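# Slide the open bin into the shelf's empty slot

## Task

Take the open-fronted bin from the table and set it in the empty slot of the bin row on the shelf, its open side facing outward like its neighbours and its parts still inside; tilt it if needed to clear the low board overhead; push it fully in so it sits behind the shelf's front lip; the other bins must keep their own parts.

## Robot and tools

Robot: two arms, left_arm and right_arm, each ending in a five-finger hand (left_arm a left hand, right_arm a right hand, mirror images). Base positions in the scene frame: left_arm (+0.010, +0.244, +0.011) m, right_arm (+0.001, -0.253, +0.039) m, each turned by about 1 degree about z. A camera stand sits behind the arms. Loose objects may get a brief push now and then.

Frames. Scene frame: origin at table-top height midway between the arms, +x out over the table, +y toward left_arm, +z up. Each arm reports its hand pose and takes offsets in its own base frame. Fixed cameras and the table use the scene frame. The hand point sits 0.15 m out from the wrist face and 0.05 m in front of the palm; its +z runs along the straight fingers, +y out of the palm, +x across the palm away from the thumb on the right hand (toward the thumb on the left hand). Straight fingers extend 0.06-0.07 m past the point along +z and lie 0.06 m behind it along -y. A wrist bracket on the little-finger side can strike things.

Row layout (shared by execute_actions and move): one flat list of 28 numbers, each in [-1, 1], always covering both arms: left dx, dy, dz, rx, ry, rz, then left little, ring, middle, index, thumb_bend, thumb_turn, force_limit, speed; then the same 14 for the right arm. The six pose numbers are an offset, not a pose: a displacement from that arm's Hand target as it stood when the action or move began, along its base axes, with rotation (rx, ry, rz as one rotation vector) about the Hand target's position. Scale: 1.0 = 0.6 m or 180 degrees. Sending all six zeros re-requests the current Hand target. Finger targets are absolute: -1 open/straight, +1 curled; thumb_bend -1 straight to +1 bent; thumb_turn -1 beside the palm to +1 opposite the fingers. force_limit maps -1..+1 to roughly 0..10 N at the fingertip (0..15 N for both thumb motors); speed rises from near zero at -1 to full at +0.48. To leave a hand unchanged, resend the eight hand numbers last sent to it (before any were sent, use hand_measured plus hand_force_limit and hand_speed). With the thumb turned in, the hand grips items roughly 0.035-0.065 m thick, handles down to about 0.025 m. For a gentle grip close at speed -0.94 or below.

Tools.
- execute_actions(actions, cameras): actions is a list of actions; each action is up to 15 rows at 1/30 s per step, the last row held if fewer. Every row in an action is measured from the action's starting Hand target. Images return only for an empty actions list or when cameras names them.
- move(target, speed, blend, blocking, cameras): target is one 28-number row or up to 15 rows; all offsets in a list count from the same starting Hand targets, not from the preceding row. speed in m/s, 0.002-4.3, default 0.25 (turn rate up to twice that in rad/s), one value or one per target. blend in metres rounds corners between listed targets; 0 stops at each. Paths are straight, last at least 0.5 s and are capped at 10 s, and do not avoid obstacles or the other arm. blocking=false returns early while motion continues.
- wait(seconds 0-10): lets the scene run with the last commands held.
- stop(): brakes a running move.
- zoom_image(camera, region): camera is cam_head_left, cam_head_right or cam_high; region [x0, y0, x1, y1] in pixels, at most 504 by 504. Full images are 896x504.
- show_instructions(): shows the reference pages.
- finished_scene(scene): ends the current scene, given its number; irreversible.

Results. Each arm gives end_effector_position (m) and end_effector_quat_wxyz in its base frame, Hand target (last commanded pose after clipping), joint data, and hand_measured, hand_stopped_by (moving, target, force, stalled, fault) and hand_load_n (positive when the finger is pushed open), all six in motor order. A grip that slips shows as hand_load_n dropping near 0. The move line reports done, off_target, moving, held or fault, plus limits such as paced (pose clipped) or held (steps withheld). Done means at rest within 10 mm and 2 degrees; it says nothing about contact. Joint torques include the arm's own weight; readings 3 and 4 wrap at ±28 N m.

Behaviour to expect. The hand often rests 1-3 cm (sometimes 5 cm) short, usually low; a new action or move asks again, and any leftover gap can be sent as an extra offset. Commanded orientation is clipped to 40 degrees from the measured one each step. Avoid paths passing close to an arm's own base. A stalled arm keeps pressing until commanded back past its hand point. Faster moves lag more and hit harder. Holding loads, stretching out or pushing at unreachable poses heats motors; MOTOR HOT appears near 85 °C and the arm drops at 100 °C.

Avoid: dropping the bin or spilling parts, releasing while things move, slamming into the shelf or board, hard presses between the two hands, excess finger force, and anything falling off the table. The bin must stay in place on its own when the scene ends.

Each tool is called after "Request:" by a JSON object that holds its "method" and its "body".

Reference images:

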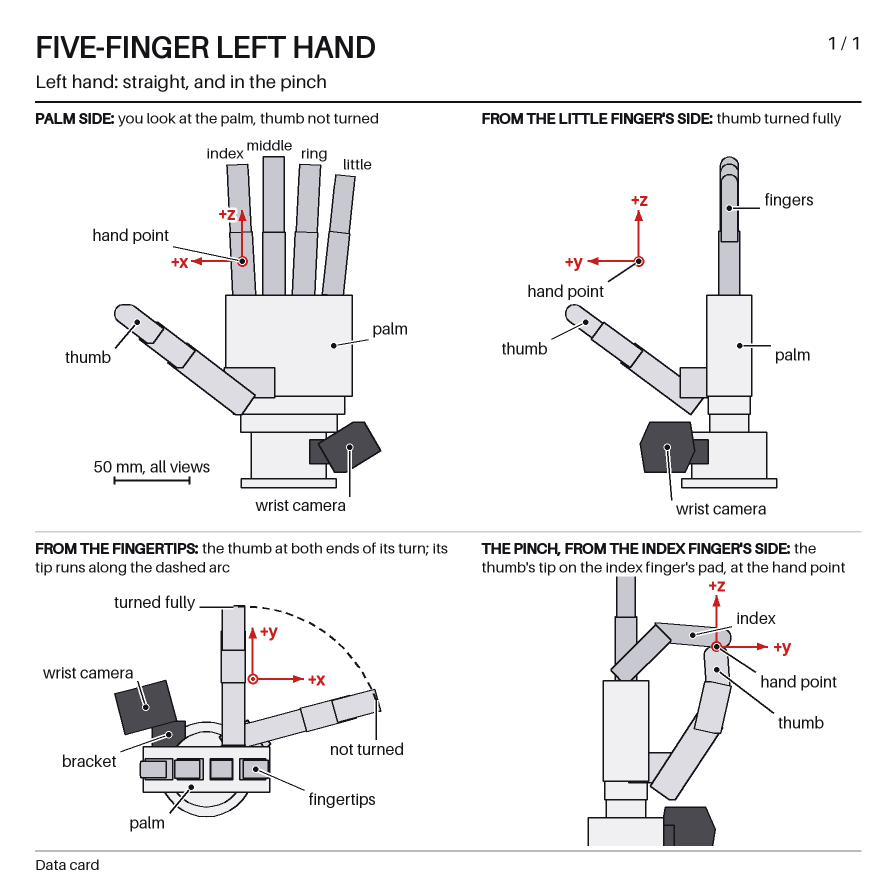

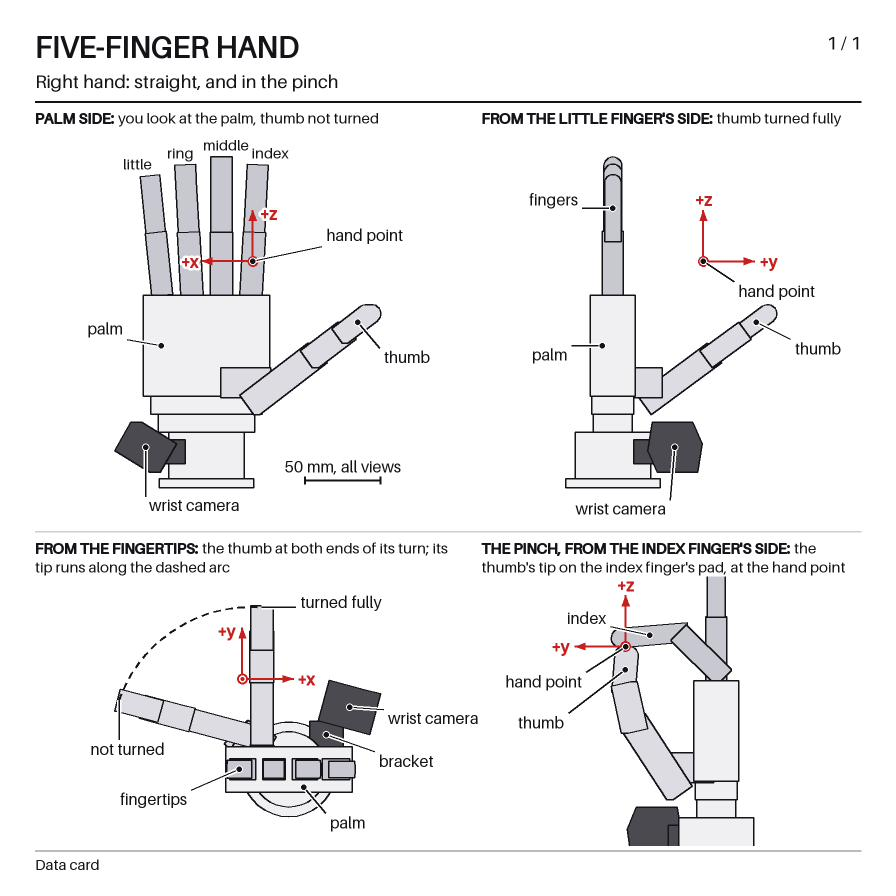

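## Session

Request:
{"method": "execute_actions", "body": {"actions": []}}

Scene clock: 0.00 s.
left_arm: end_effector_position=(+0.6250, -0.3197, +0.2489) hand_measured=(-1.000, -1.000, -1.000, -1.000, -1.000, -1.000) hand_load_n=(+0.0, +0.0, +0.0, +0.0, +0.0, +0.0) hand_stopped_by=(target, target, target, target, target, target) hand_force_limit=0.00 hand_speed=-0.80 end_effector_quat_wxyz=(-0.445, +0.565, -0.515, +0.466) | right_arm: end_effector_position=(+0.6918, -0.3336, +0.2519) hand_measured=(-1.000, -1.000, -1.000, -1.000, -1.000, -1.000) hand_load_n=(+0.0, +0.0, +0.0, +0.0, +0.0, -0.5) hand_stopped_by=(target, target, target, target, target, target) hand_force_limit=0.00 hand_speed=-0.80 end_effector_quat_wxyz=(+0.426, +0.433, +0.768, -0.202)
Joint positions: left_arm=[-0.577 1.612 1.204 0.203 -0.59 -0.185] | right_arm=[-0.385 1.761 1.462 -0.373 0.465 1.984]
Joint velocities: within noise
Joint torques (N m): no reading
Motor temperatures (°C): left_arm=[29 29 30 27 29 29] | right_arm=[30 29 29 30 27 29]
Heat: left arm: hottest elbow 30 °C; right arm: hottest waist 30 °C.
Hand target: left_arm +0.6305, -0.3233, +0.2577; -0.446, +0.564, -0.510, +0.473 | right_arm +0.6979, -0.3361, +0.2662; +0.437, +0.433, +0.762, -0.200

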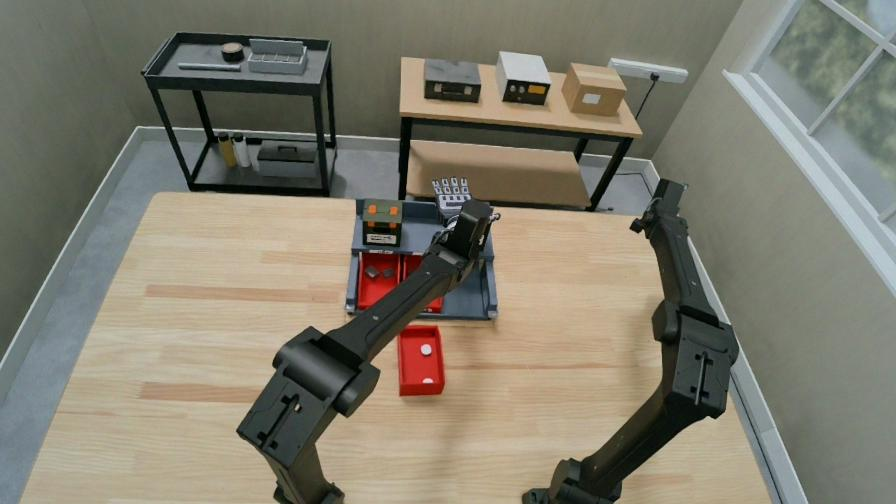

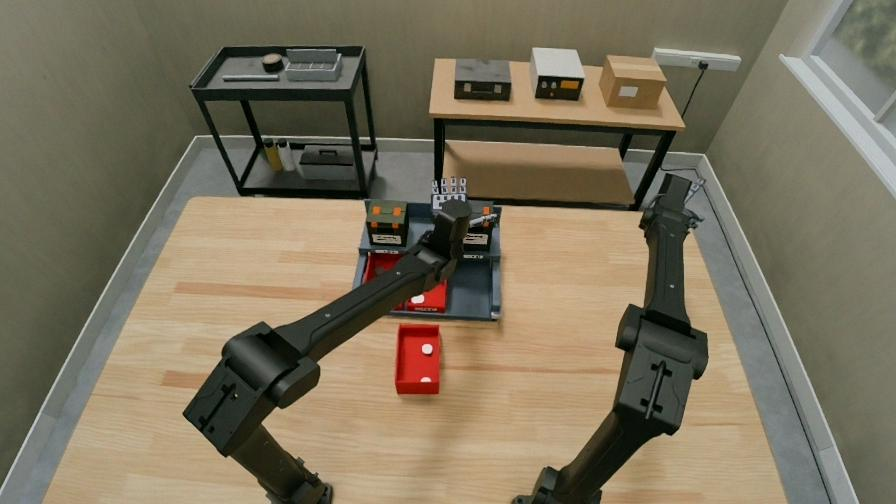

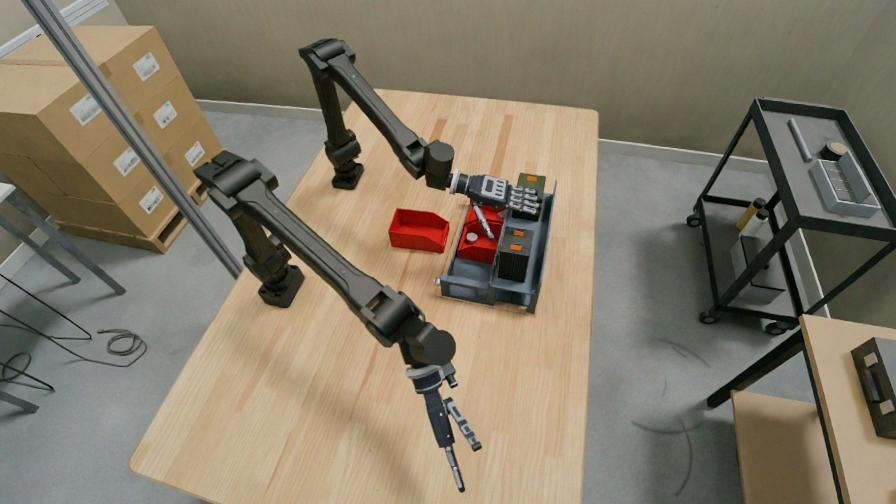

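Request:
{"method": "zoom_image", "body": {"camera": "cam_head_left", "region": [330, 180, 520, 410]}}

Request:
{"method": "zoom_image", "body": {"camera": "cam_head_right", "region": [330, 180, 520, 410]}}

Request:
{"method": "zoom_image", "body": {"camera": "cam_high", "region": [380, 150, 580, 330]}}

Scaled by 2.191 from the camera's 896x504 image, which has a finer 1280x720 frame.

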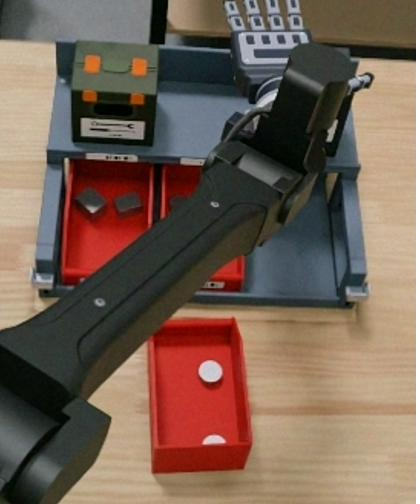

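Scaled by 2.191 from the camera's 896x504 image, which has a finer 1280x720 frame.

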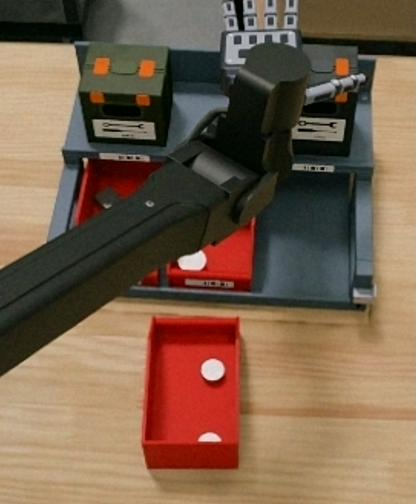

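Scaled by 2.520 from the camera's 896x504 image, which has a finer 1280x720 frame.

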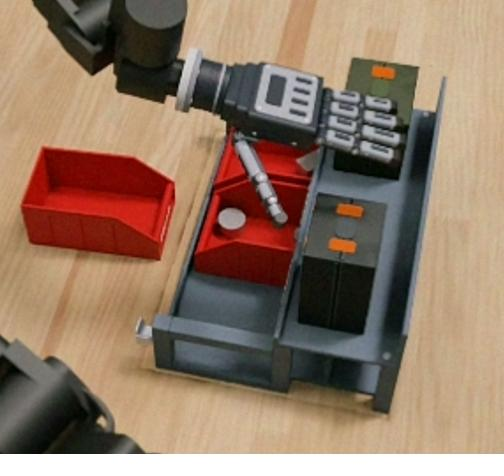

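Request:
{"method": "move", "body": {"target": [[0,0,0.15,0,0,0,-1,-1,-1,-1,-1,-1,0,-0.8, 0,0,0,0,0,0,-1,-1,-1,-1,-1,-1,0,-0.8],[-0.3,0.6,0.15,0,0,0,-1,-1,-1,-1,-1,-1,0,-0.8, 0,0,0,0,0,0,-1,-1,-1,-1,-1,-1,0,-0.8]], "blend": [0.03,0], "cameras": ["all"]}}

Scene clock: 12.57 s.
left_arm: end_effector_position=(+0.4533, +0.0316, +0.3548) hand_measured=(-1.000, -1.000, -1.000, -1.000, -1.000, -1.000) hand_load_n=(+0.0, +0.0, +0.0, +0.0, +0.0, +0.0) hand_stopped_by=(target, target, target, target, target, target) hand_force_limit=0.00 hand_speed=-0.80 end_effector_quat_wxyz=(-0.446, +0.559, -0.508, +0.480) | right_arm: end_effector_position=(+0.6918, -0.3336, +0.2519) hand_measured=(-1.000, -1.000, -1.000, -1.000, -1.000, -1.000) hand_load_n=(+0.0, +0.5, +0.0, +0.0, +0.0, +0.0) hand_stopped_by=(target, target, target, target, target, target) hand_force_limit=0.00 hand_speed=-0.80 end_effector_quat_wxyz=(+0.426, +0.433, +0.768, -0.202)
Joint positions: left_arm=[0.24 0.845 0.821 -0.121 0.227 -0.051] | right_arm=[-0.385 1.761 1.462 -0.373 0.465 1.984]
Joint torques (N m): left_arm=[1.85 -2.61 9.37 1.39 0.19 0.05] | right_arm=[-0.15 -16.32 10.7 1.94 0.19 0.05]
Heat: left arm: hottest elbow 32 °C; right arm: hottest shoulder 31 °C.
Hand target: left_arm +0.4505, +0.0368, +0.3479; -0.446, +0.564, -0.510, +0.473 | right_arm +0.6979, -0.3361, +0.2662; +0.437, +0.433, +0.762, -0.200
Off the commanded pose: left_arm 0.009 m, 1 deg | right_arm 0.016 m, 2 deg.
move: off_target (right_arm)

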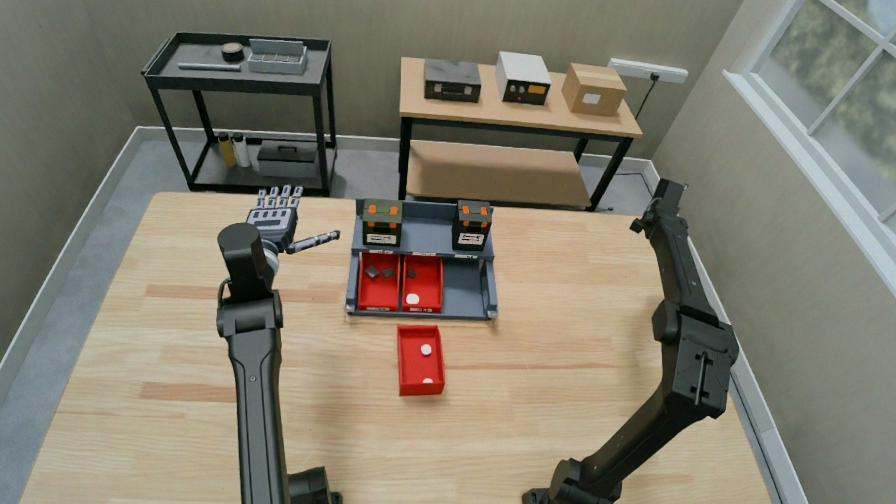

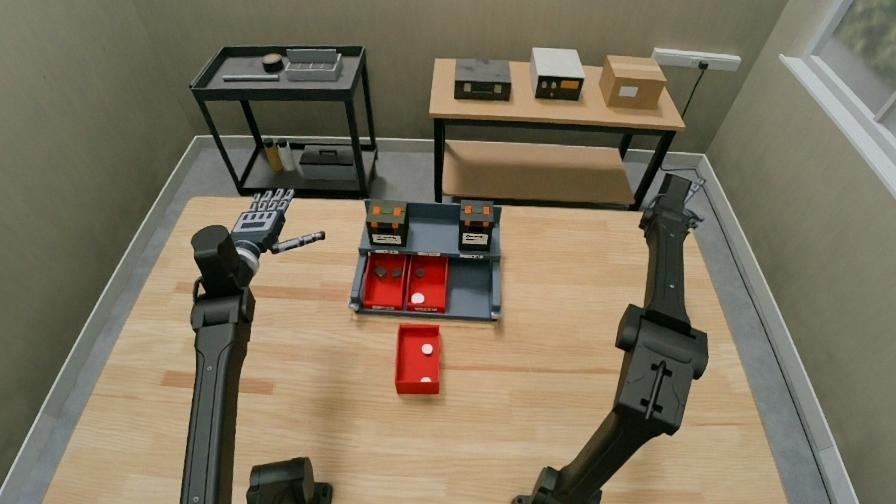

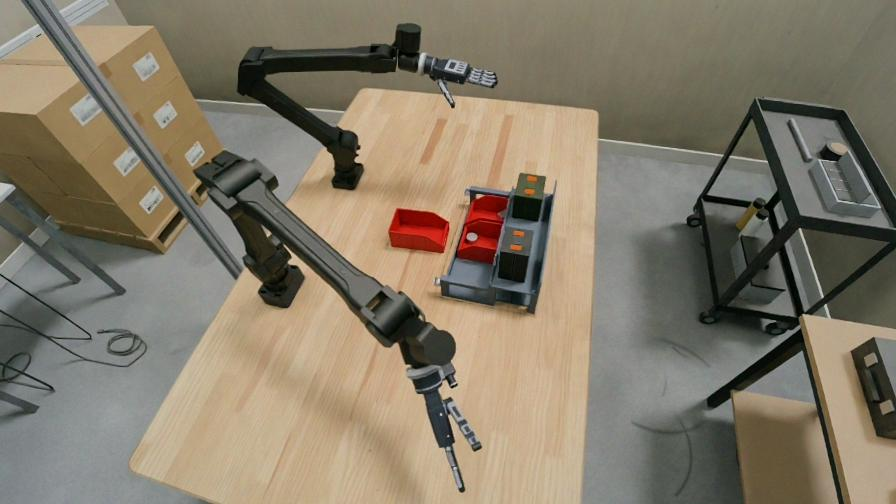

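Request:
{"method": "zoom_image", "body": {"camera": "cam_head_left", "region": [330, 190, 510, 330]}}

Request:
{"method": "zoom_image", "body": {"camera": "cam_head_left", "region": [370, 300, 470, 410]}}

Request:
{"method": "zoom_image", "body": {"camera": "cam_head_right", "region": [340, 190, 520, 410]}}

Request:
{"method": "zoom_image", "body": {"camera": "cam_high", "region": [380, 160, 560, 320]}}

Scaled by 2.800 from the camera's 896x504 image, which has a finer 1280x720 frame.

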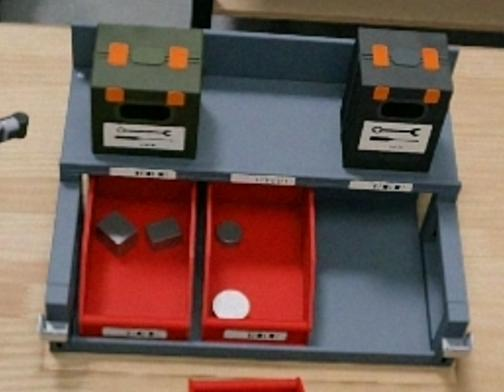

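Scaled by 4.582 from the camera's 896x504 image, which has a finer 1280x720 frame.

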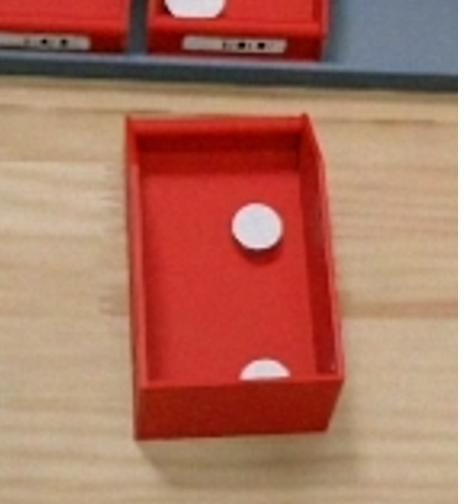

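Scaled by 2.291 from the camera's 896x504 image, which has a finer 1280x720 frame.

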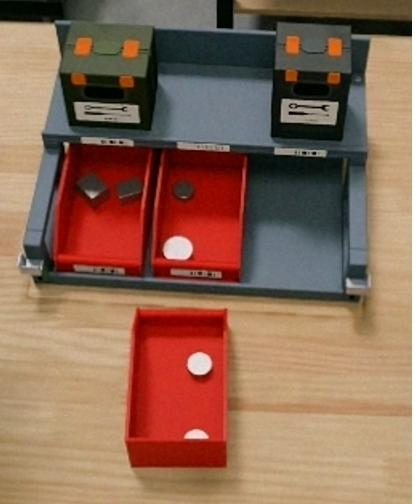

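Scaled by 2.800 from the camera's 896x504 image, which has a finer 1280x720 frame.

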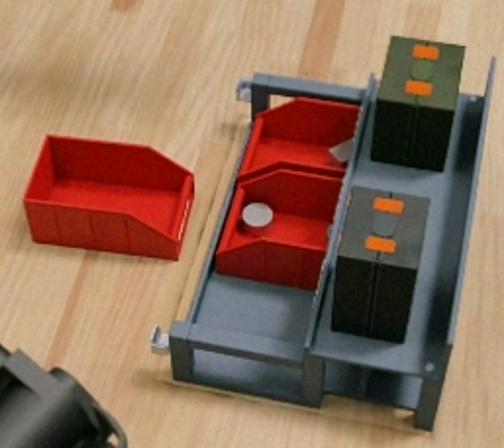

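Request:
{"method": "move", "body": {"target": [[0,0.35,0,0,0,0,-1,-1,-1,-1,-1,-1,0,-0.8, -0.5,0.5,0.1,-0.555,0.119,0.371,-1,-1,-1,-1,-1,-1,0,-0.8]], "cameras": ["all"]}}

Scene clock: 70.63 s.
left_arm: end_effector_position=(+0.4425, +0.2311, +0.3221) hand_measured=(-1.000, -1.000, -1.000, -1.000, -1.000, -1.000) hand_load_n=(+0.0, +0.0, +0.0, +0.0, +0.0, -0.5) hand_stopped_by=(target, target, target, target, target, target) hand_force_limit=0.00 hand_speed=-0.80 end_effector_quat_wxyz=(-0.421, +0.581, -0.510, +0.475) | right_arm: end_effector_position=(+0.3977, -0.0407, +0.3180) hand_measured=(-1.000, -1.000, -1.000, -1.000, -1.000, -1.000) hand_load_n=(+0.0, +0.0, +0.0, +0.0, +0.0, -0.5) hand_stopped_by=(target, target, target, target, target, target) hand_force_limit=0.00 hand_speed=-0.80 end_effector_quat_wxyz=(+0.498, -0.495, +0.509, -0.498)
Joint positions: left_arm=[0.798 1.148 0.967 -0.093 0.774 0.068] | right_arm=[-0.328 0.647 0.561 0.078 -0.316 0.011]
Joint torques (N m): left_arm=[1.79 -4.6 13.75 2.22 0.34 0.04] | right_arm=[0.85 -0.67 10.52 1.72 0 -0.01]
Motor temperatures (°C): left_arm=[29 30 38 27 29 29] | right_arm=[30 34 38 30 27 29]
Heat: left arm: hottest elbow 38 °C; right arm: hottest elbow 38 °C.
Hand target: left_arm +0.4505, +0.2466, +0.3476; -0.445, +0.564, -0.510, +0.473 | right_arm +0.3979, -0.0361, +0.3261; +0.501, -0.499, +0.500, -0.500
Off the commanded pose: left_arm 0.031 m, 3 deg | right_arm 0.009 m, 1 deg.
move: off_target (left_arm)

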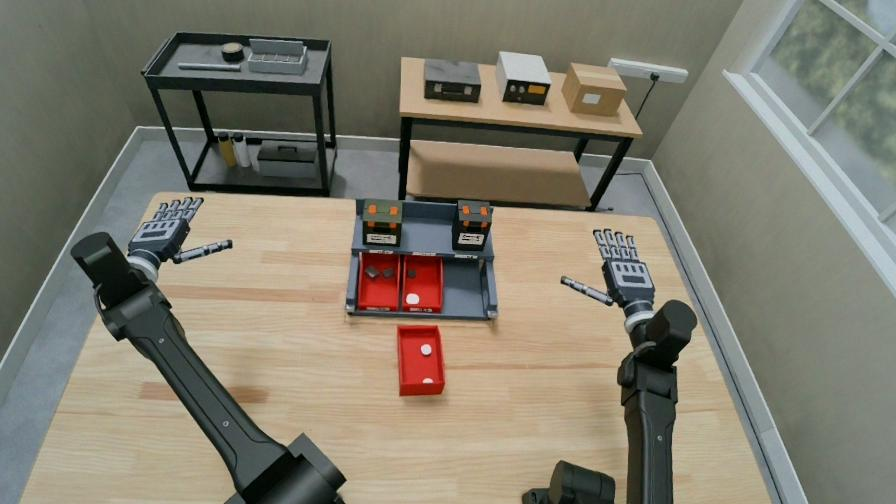

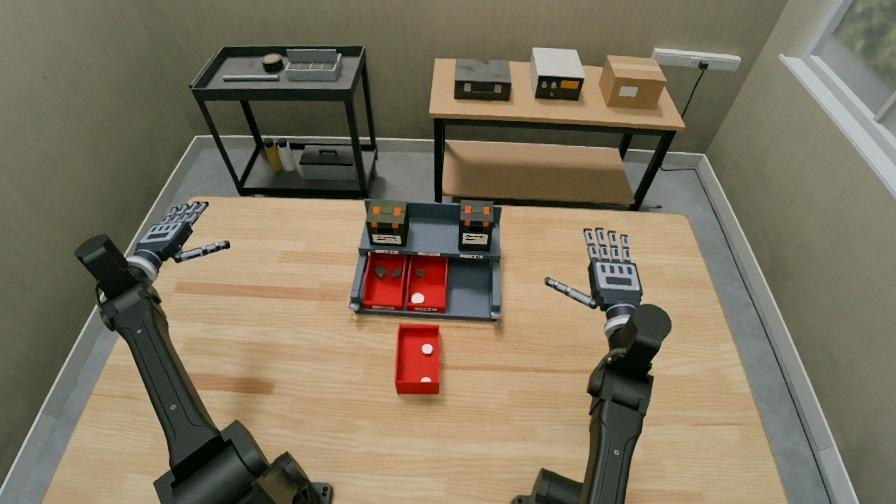

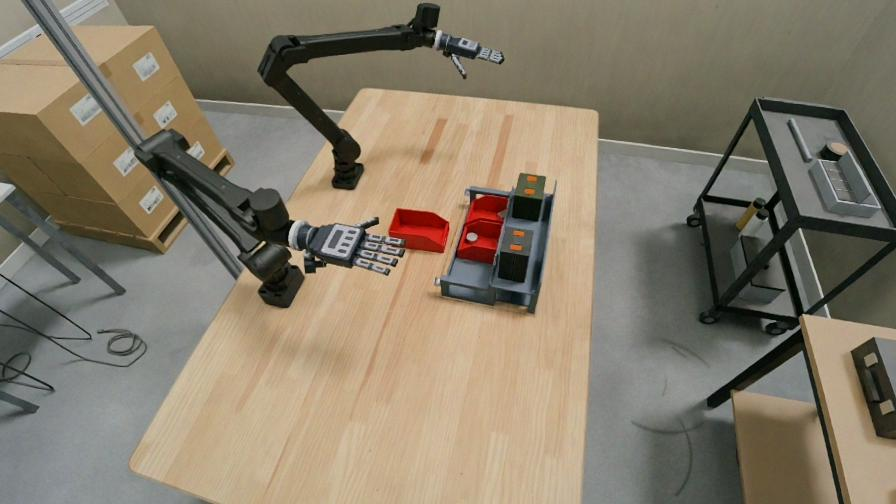

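Request:
{"method": "move", "body": {"target": [[0,0,0,0,0,0,-1,-1,-1,-1,-1,-1,0,-0.8, -0.19,0.475,-0.2,-0.109,0.109,0.491,-0.4,-0.4,-0.4,-0.4,-1,1,0,0]], "cameras": ["all"]}}

Scene clock: 108.53 s.
left_arm: end_effector_position=(+0.4425, +0.2311, +0.3221) hand_measured=(-1.000, -1.000, -1.000, -1.000, -1.000, -1.000) hand_load_n=(+0.0, -0.5, +0.0, +0.0, +0.0, +0.0) hand_stopped_by=(target, target, target, target, target, target) hand_force_limit=0.00 hand_speed=-0.80 end_effector_quat_wxyz=(-0.421, +0.581, -0.510, +0.475) | right_arm: end_effector_position=(+0.2720, +0.2416, +0.1895) hand_measured=(-0.400, -0.400, -0.400, -0.400, -1.000, +1.000) hand_load_n=(+0.0, +0.0, -0.5, +0.0, +0.0, +0.0) hand_stopped_by=(target, target, target, target, target, target) hand_force_limit=0.00 hand_speed=0.00 end_effector_quat_wxyz=(-0.534, +0.845, -0.017, -0.010)
Joint positions: left_arm=[0.798 1.148 0.967 -0.093 0.774 0.068] | right_arm=[0.293 1.11 0.817 -0.731 -1.043 -0.918]
Joint torques (N m): left_arm=[1.79 -4.6 13.76 2.21 0.34 0.04] | right_arm=[0.56 -4.13 12.05 0.88 -0.72 -0.07]
Motor temperatures (°C): left_arm=[29 30 45 27 29 29] | right_arm=[30 32 41 30 27 29]
Heat: left arm: hottest elbow 45 °C; right arm: hottest elbow 41 °C.
Hand target: left_arm +0.4505, +0.2466, +0.3476; -0.445, +0.564, -0.510, +0.473 | right_arm +0.2839, +0.2489, +0.2061; -0.538, +0.843, -0.002, +0.000
Off the commanded pose: left_arm 0.031 m, 3 deg | right_arm 0.022 m, 2 deg.
move: off_target (left_arm, right_arm)

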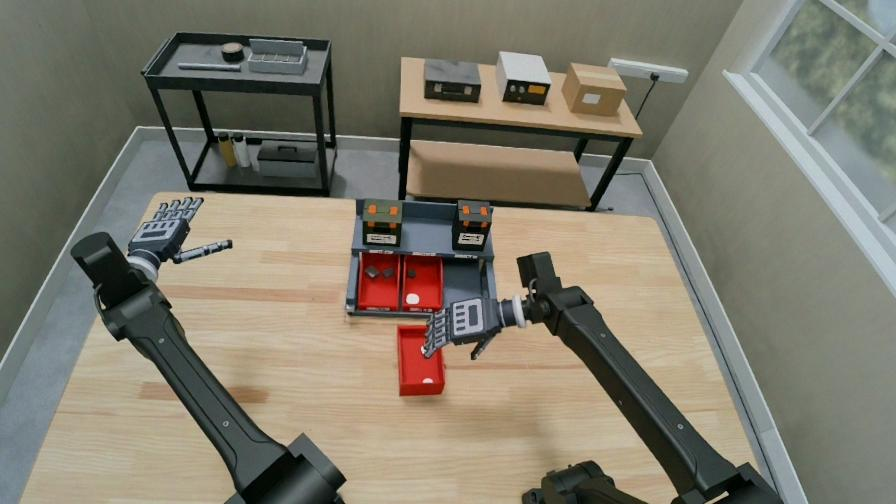

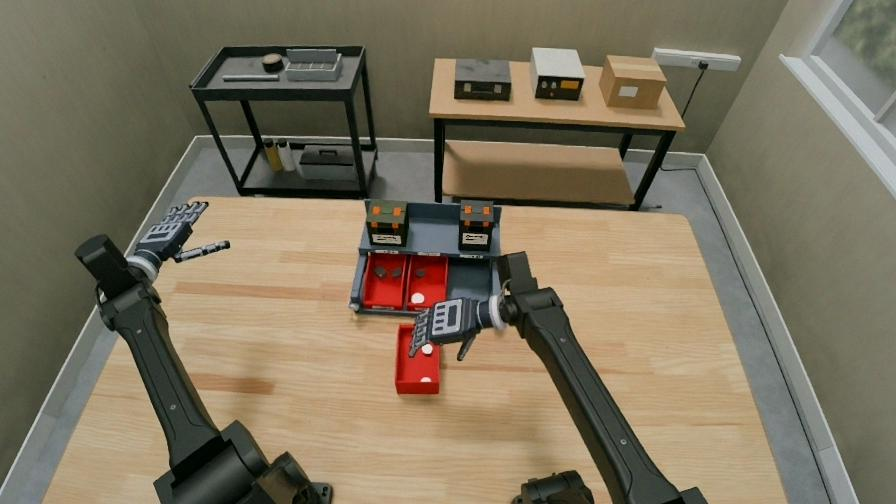

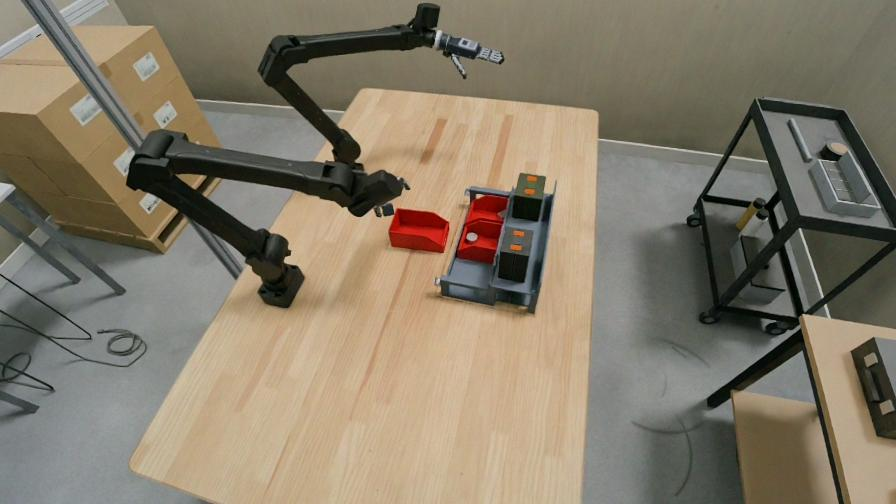

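Request:
{"method": "zoom_image", "body": {"camera": "cam_head_left", "region": [370, 240, 560, 410]}}

Request:
{"method": "zoom_image", "body": {"camera": "cam_high", "region": [340, 150, 500, 270]}}

Scaled by 2.653 from the camera's 896x504 image, which has a finer 1280x720 frame.

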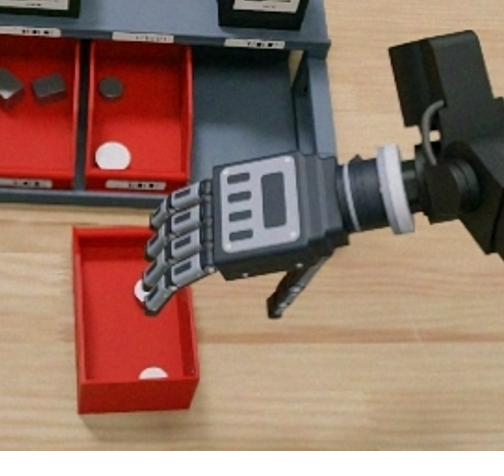

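Scaled by 3.150 from the camera's 896x504 image, which has a finer 1280x720 frame.

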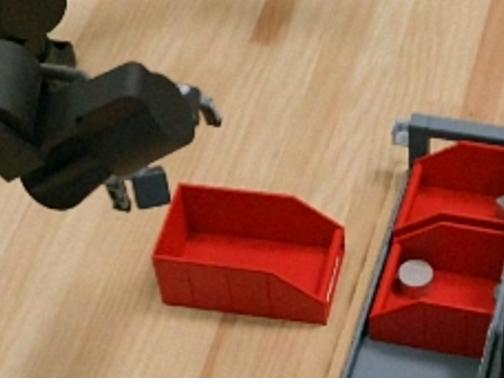

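Request:
{"method": "zoom_image", "body": {"camera": "cam_head_right", "region": [370, 240, 560, 410]}}

Scaled by 2.653 from the camera's 896x504 image, which has a finer 1280x720 frame.

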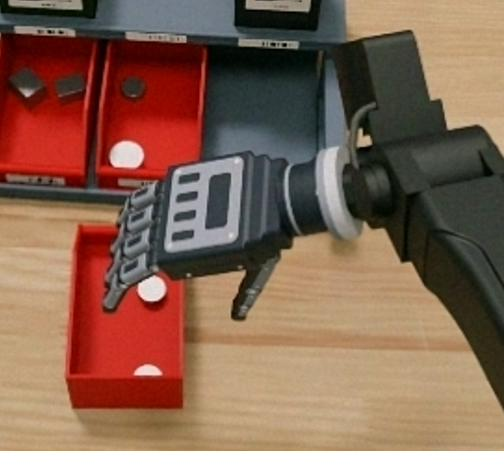

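Request:
{"method": "move", "body": {"target": [[-0.25,0.1,-0.16,0,0,0,-1,-1,-1,-1,-1,-1,0,-0.8, 0,0,-0.167,0,0,0,-0.4,-0.4,-0.4,-0.4,-1,1,0,0]], "cameras": ["all"]}}

Request:
{"method": "zoom_image", "body": {"camera": "cam_head_left", "region": [380, 290, 500, 410]}}

Request:
{"method": "zoom_image", "body": {"camera": "cam_head_right", "region": [380, 290, 500, 410]}}

Request:
{"method": "zoom_image", "body": {"camera": "cam_high", "region": [340, 150, 500, 270]}}

Scene clock: 124.70 s.
left_arm: end_effector_position=(+0.3032, +0.3031, +0.2572) hand_measured=(-1.000, -1.000, -1.000, -1.000, -1.000, -1.000) hand_load_n=(+0.0, +0.5, +0.0, +0.0, +0.0, +0.0) hand_stopped_by=(target, target, target, target, target, target) hand_force_limit=0.00 hand_speed=-0.80 end_effector_quat_wxyz=(-0.449, +0.558, -0.513, +0.473) | right_arm: end_effector_position=(+0.2848, +0.2454, +0.1088) hand_measured=(-0.400, -0.400, -0.400, -0.400, -1.000, +1.000) hand_load_n=(+0.0, +0.0, +0.0, +0.0, +0.0, +0.0) hand_stopped_by=(target, target, target, target, target, target) hand_force_limit=0.00 hand_speed=0.00 end_effector_quat_wxyz=(-0.537, +0.843, -0.005, +0.003)
Joint positions: left_arm=[1.23 1.149 0.799 -0.057 1.185 0.312] | right_arm=[0.294 1.243 0.683 -0.438 -1.044 -0.929]
Joint torques (N m): left_arm=[1.61 -4.07 9.01 0.77 0.5 0.05] | right_arm=[0.5 -5.13 7.61 1.76 -0.69 0.04]
Heat: left arm: hottest elbow 46 °C; right arm: hottest elbow 40 °C.
Hand target: left_arm +0.3006, +0.3067, +0.2518; -0.446, +0.564, -0.510, +0.473 | right_arm +0.2840, +0.2490, +0.1060; -0.538, +0.843, -0.001, +0.000
Off the commanded pose: left_arm 0.007 m, 1 deg | right_arm 0.005 m, 1 deg.
move: done

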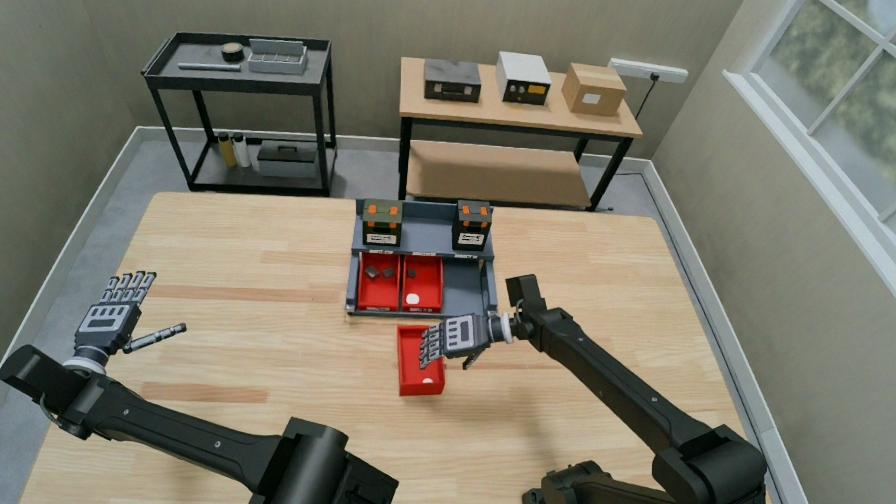

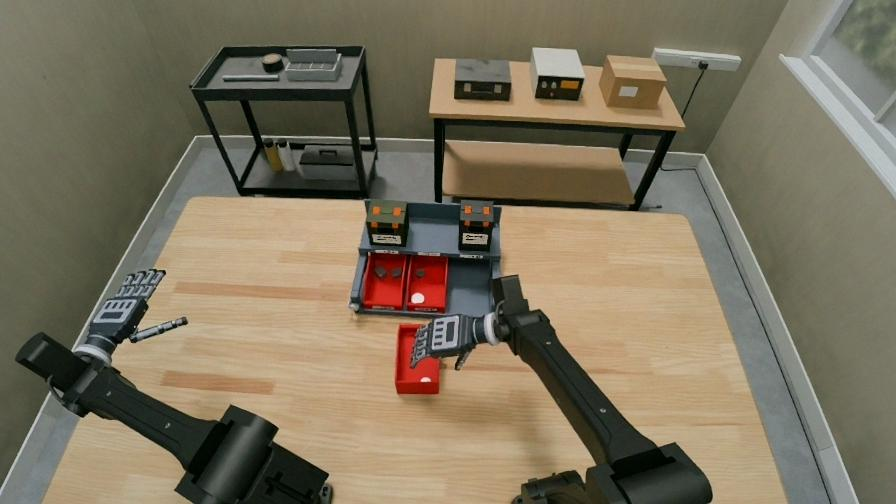

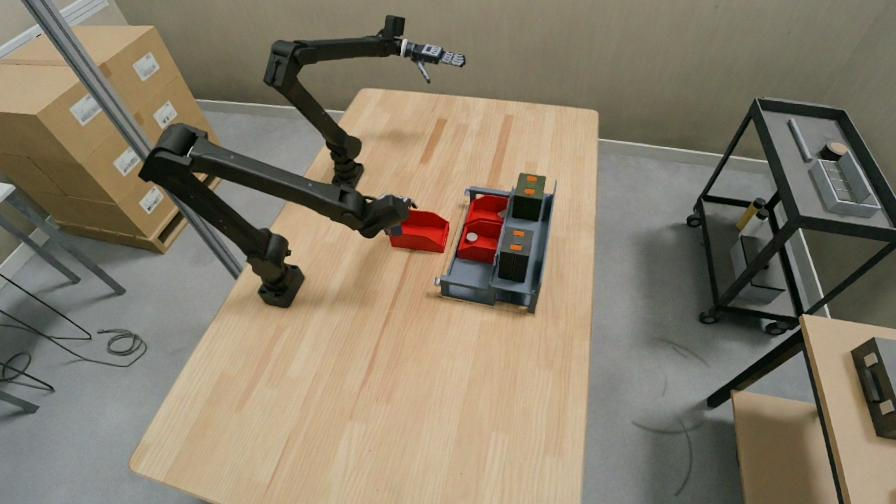

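Scaled by 4.200 from the camera's 896x504 image, which has a finer 1280x720 frame.

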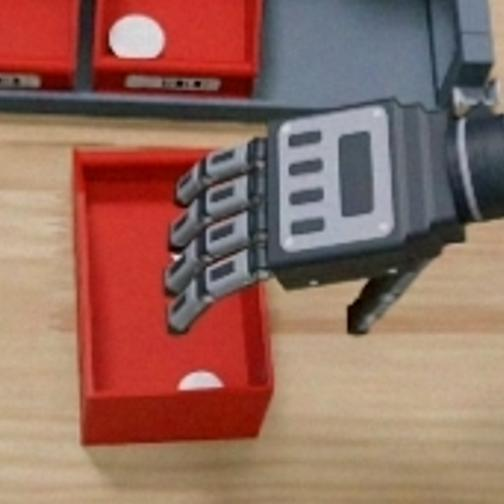

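Scaled by 4.200 from the camera's 896x504 image, which has a finer 1280x720 frame.

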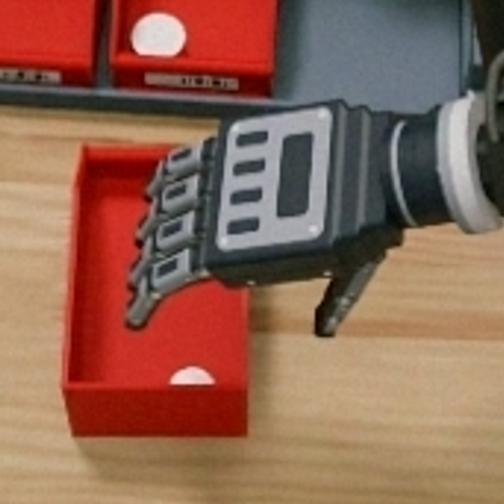

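Scaled by 3.150 from the camera's 896x504 image, which has a finer 1280x720 frame.

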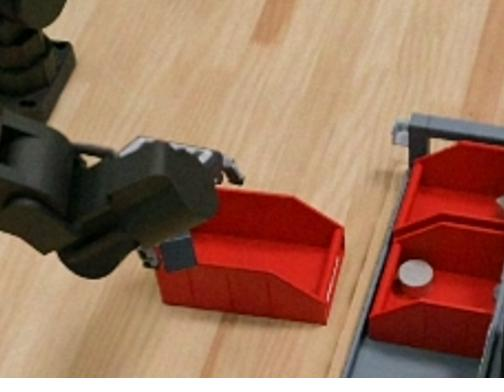

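Request:
{"method": "move", "body": {"target": [[0,0,0,0,0,0,-1,-1,-1,-1,-1,-1,0,-0.8, 0.11,0,-0.06,0,0,0,-0.4,-0.4,-0.4,-0.4,-1,1,0,0]], "cameras": ["all"]}}

Request:
{"method": "zoom_image", "body": {"camera": "cam_head_left", "region": [380, 290, 500, 410]}}

Request:
{"method": "zoom_image", "body": {"camera": "cam_head_right", "region": [380, 290, 500, 410]}}

Request:
{"method": "zoom_image", "body": {"camera": "cam_high", "region": [340, 150, 500, 270]}}

Scene clock: 138.60 s.
left_arm: end_effector_position=(+0.3032, +0.3032, +0.2571) hand_measured=(-1.000, -1.000, -1.000, -1.000, -1.000, -1.000) hand_load_n=(+0.0, +0.0, +0.0, +0.0, +0.0, +0.0) hand_stopped_by=(target, target, target, target, target, target) hand_force_limit=0.00 hand_speed=-0.80 end_effector_quat_wxyz=(-0.449, +0.558, -0.513, +0.473) | right_arm: end_effector_position=(+0.3285, +0.2456, +0.0617) hand_measured=(-0.400, -0.400, -0.400, -0.400, -1.000, +1.000) hand_load_n=(+0.0, +0.0, +0.0, +0.0, +0.0, +0.0) hand_stopped_by=(target, target, target, target, target, target) hand_force_limit=0.00 hand_speed=0.00 end_effector_quat_wxyz=(-0.532, +0.846, -0.013, -0.019)
Joint positions: left_arm=[1.23 1.149 0.799 -0.057 1.185 0.313] | right_arm=[0.259 1.481 0.772 -0.403 -1.068 -1.008]
Joint torques (N m): left_arm=[1.67 -4.07 9.03 0.75 0.5 0.04] | right_arm=[-0.85 -7.59 9.72 1.61 -0.79 -0.07]
Heat: left arm: hottest elbow 44 °C; right arm: hottest elbow 39 °C.
Hand target: left_arm +0.3006, +0.3067, +0.2518; -0.446, +0.564, -0.510, +0.473 | right_arm +0.3501, +0.2489, +0.0700; -0.538, +0.843, -0.002, +0.000
Off the commanded pose: left_arm 0.007 m, 1 deg | right_arm 0.023 m, 3 deg.
move: off_target (right_arm)

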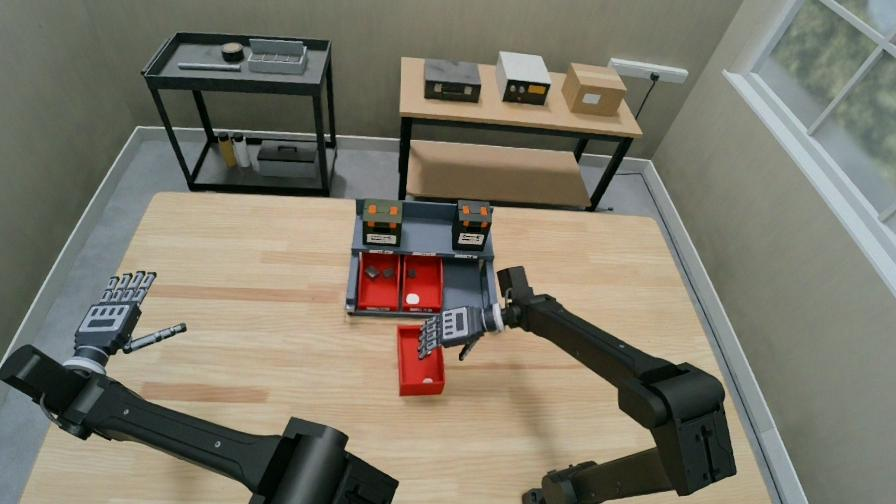

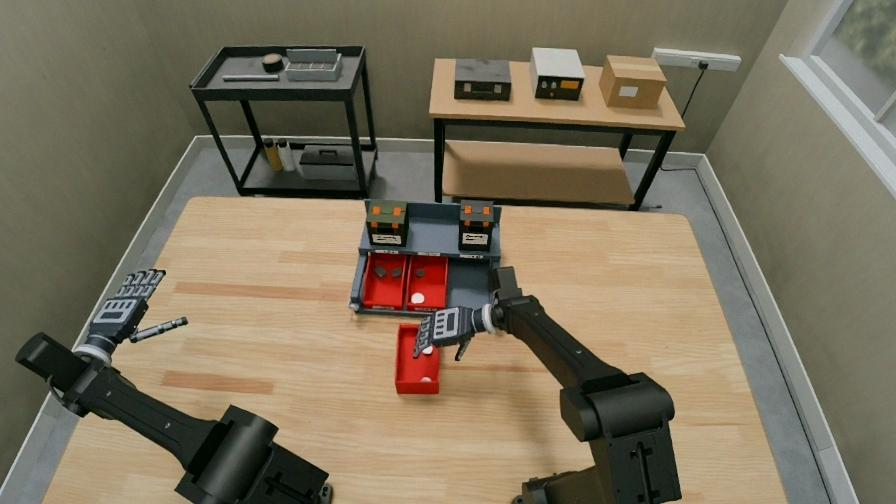

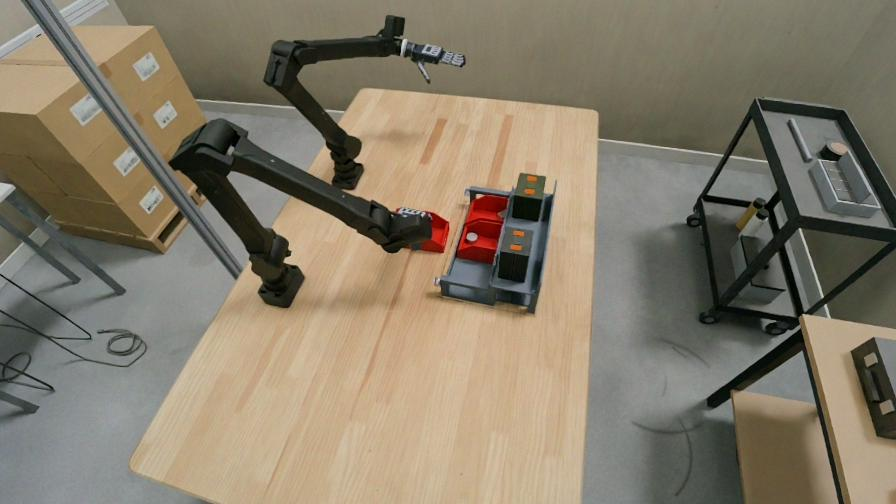

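Scaled by 4.200 from the camera's 896x504 image, which has a finer 1280x720 frame.

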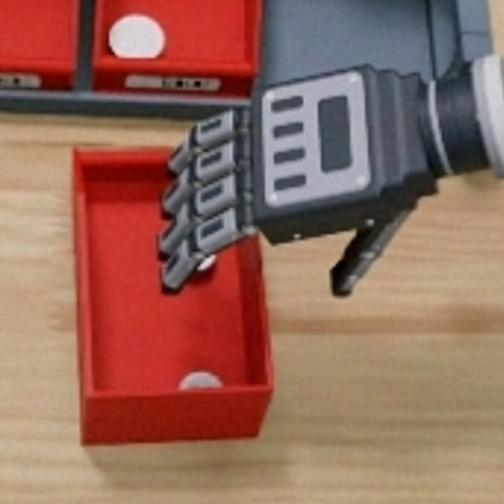

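Scaled by 4.200 from the camera's 896x504 image, which has a finer 1280x720 frame.

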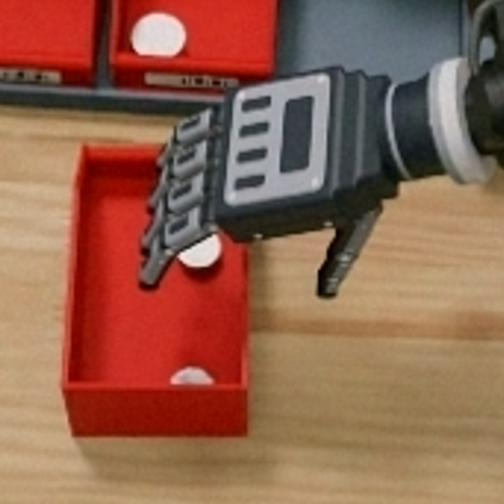

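Scaled by 3.150 from the camera's 896x504 image, which has a finer 1280x720 frame.

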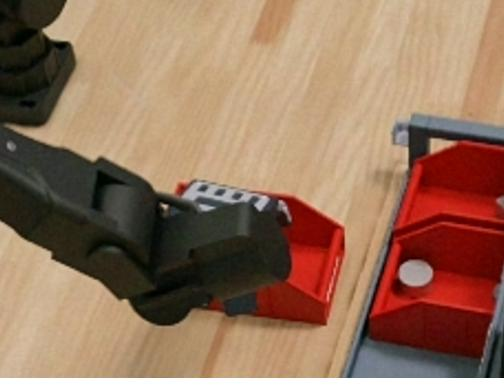

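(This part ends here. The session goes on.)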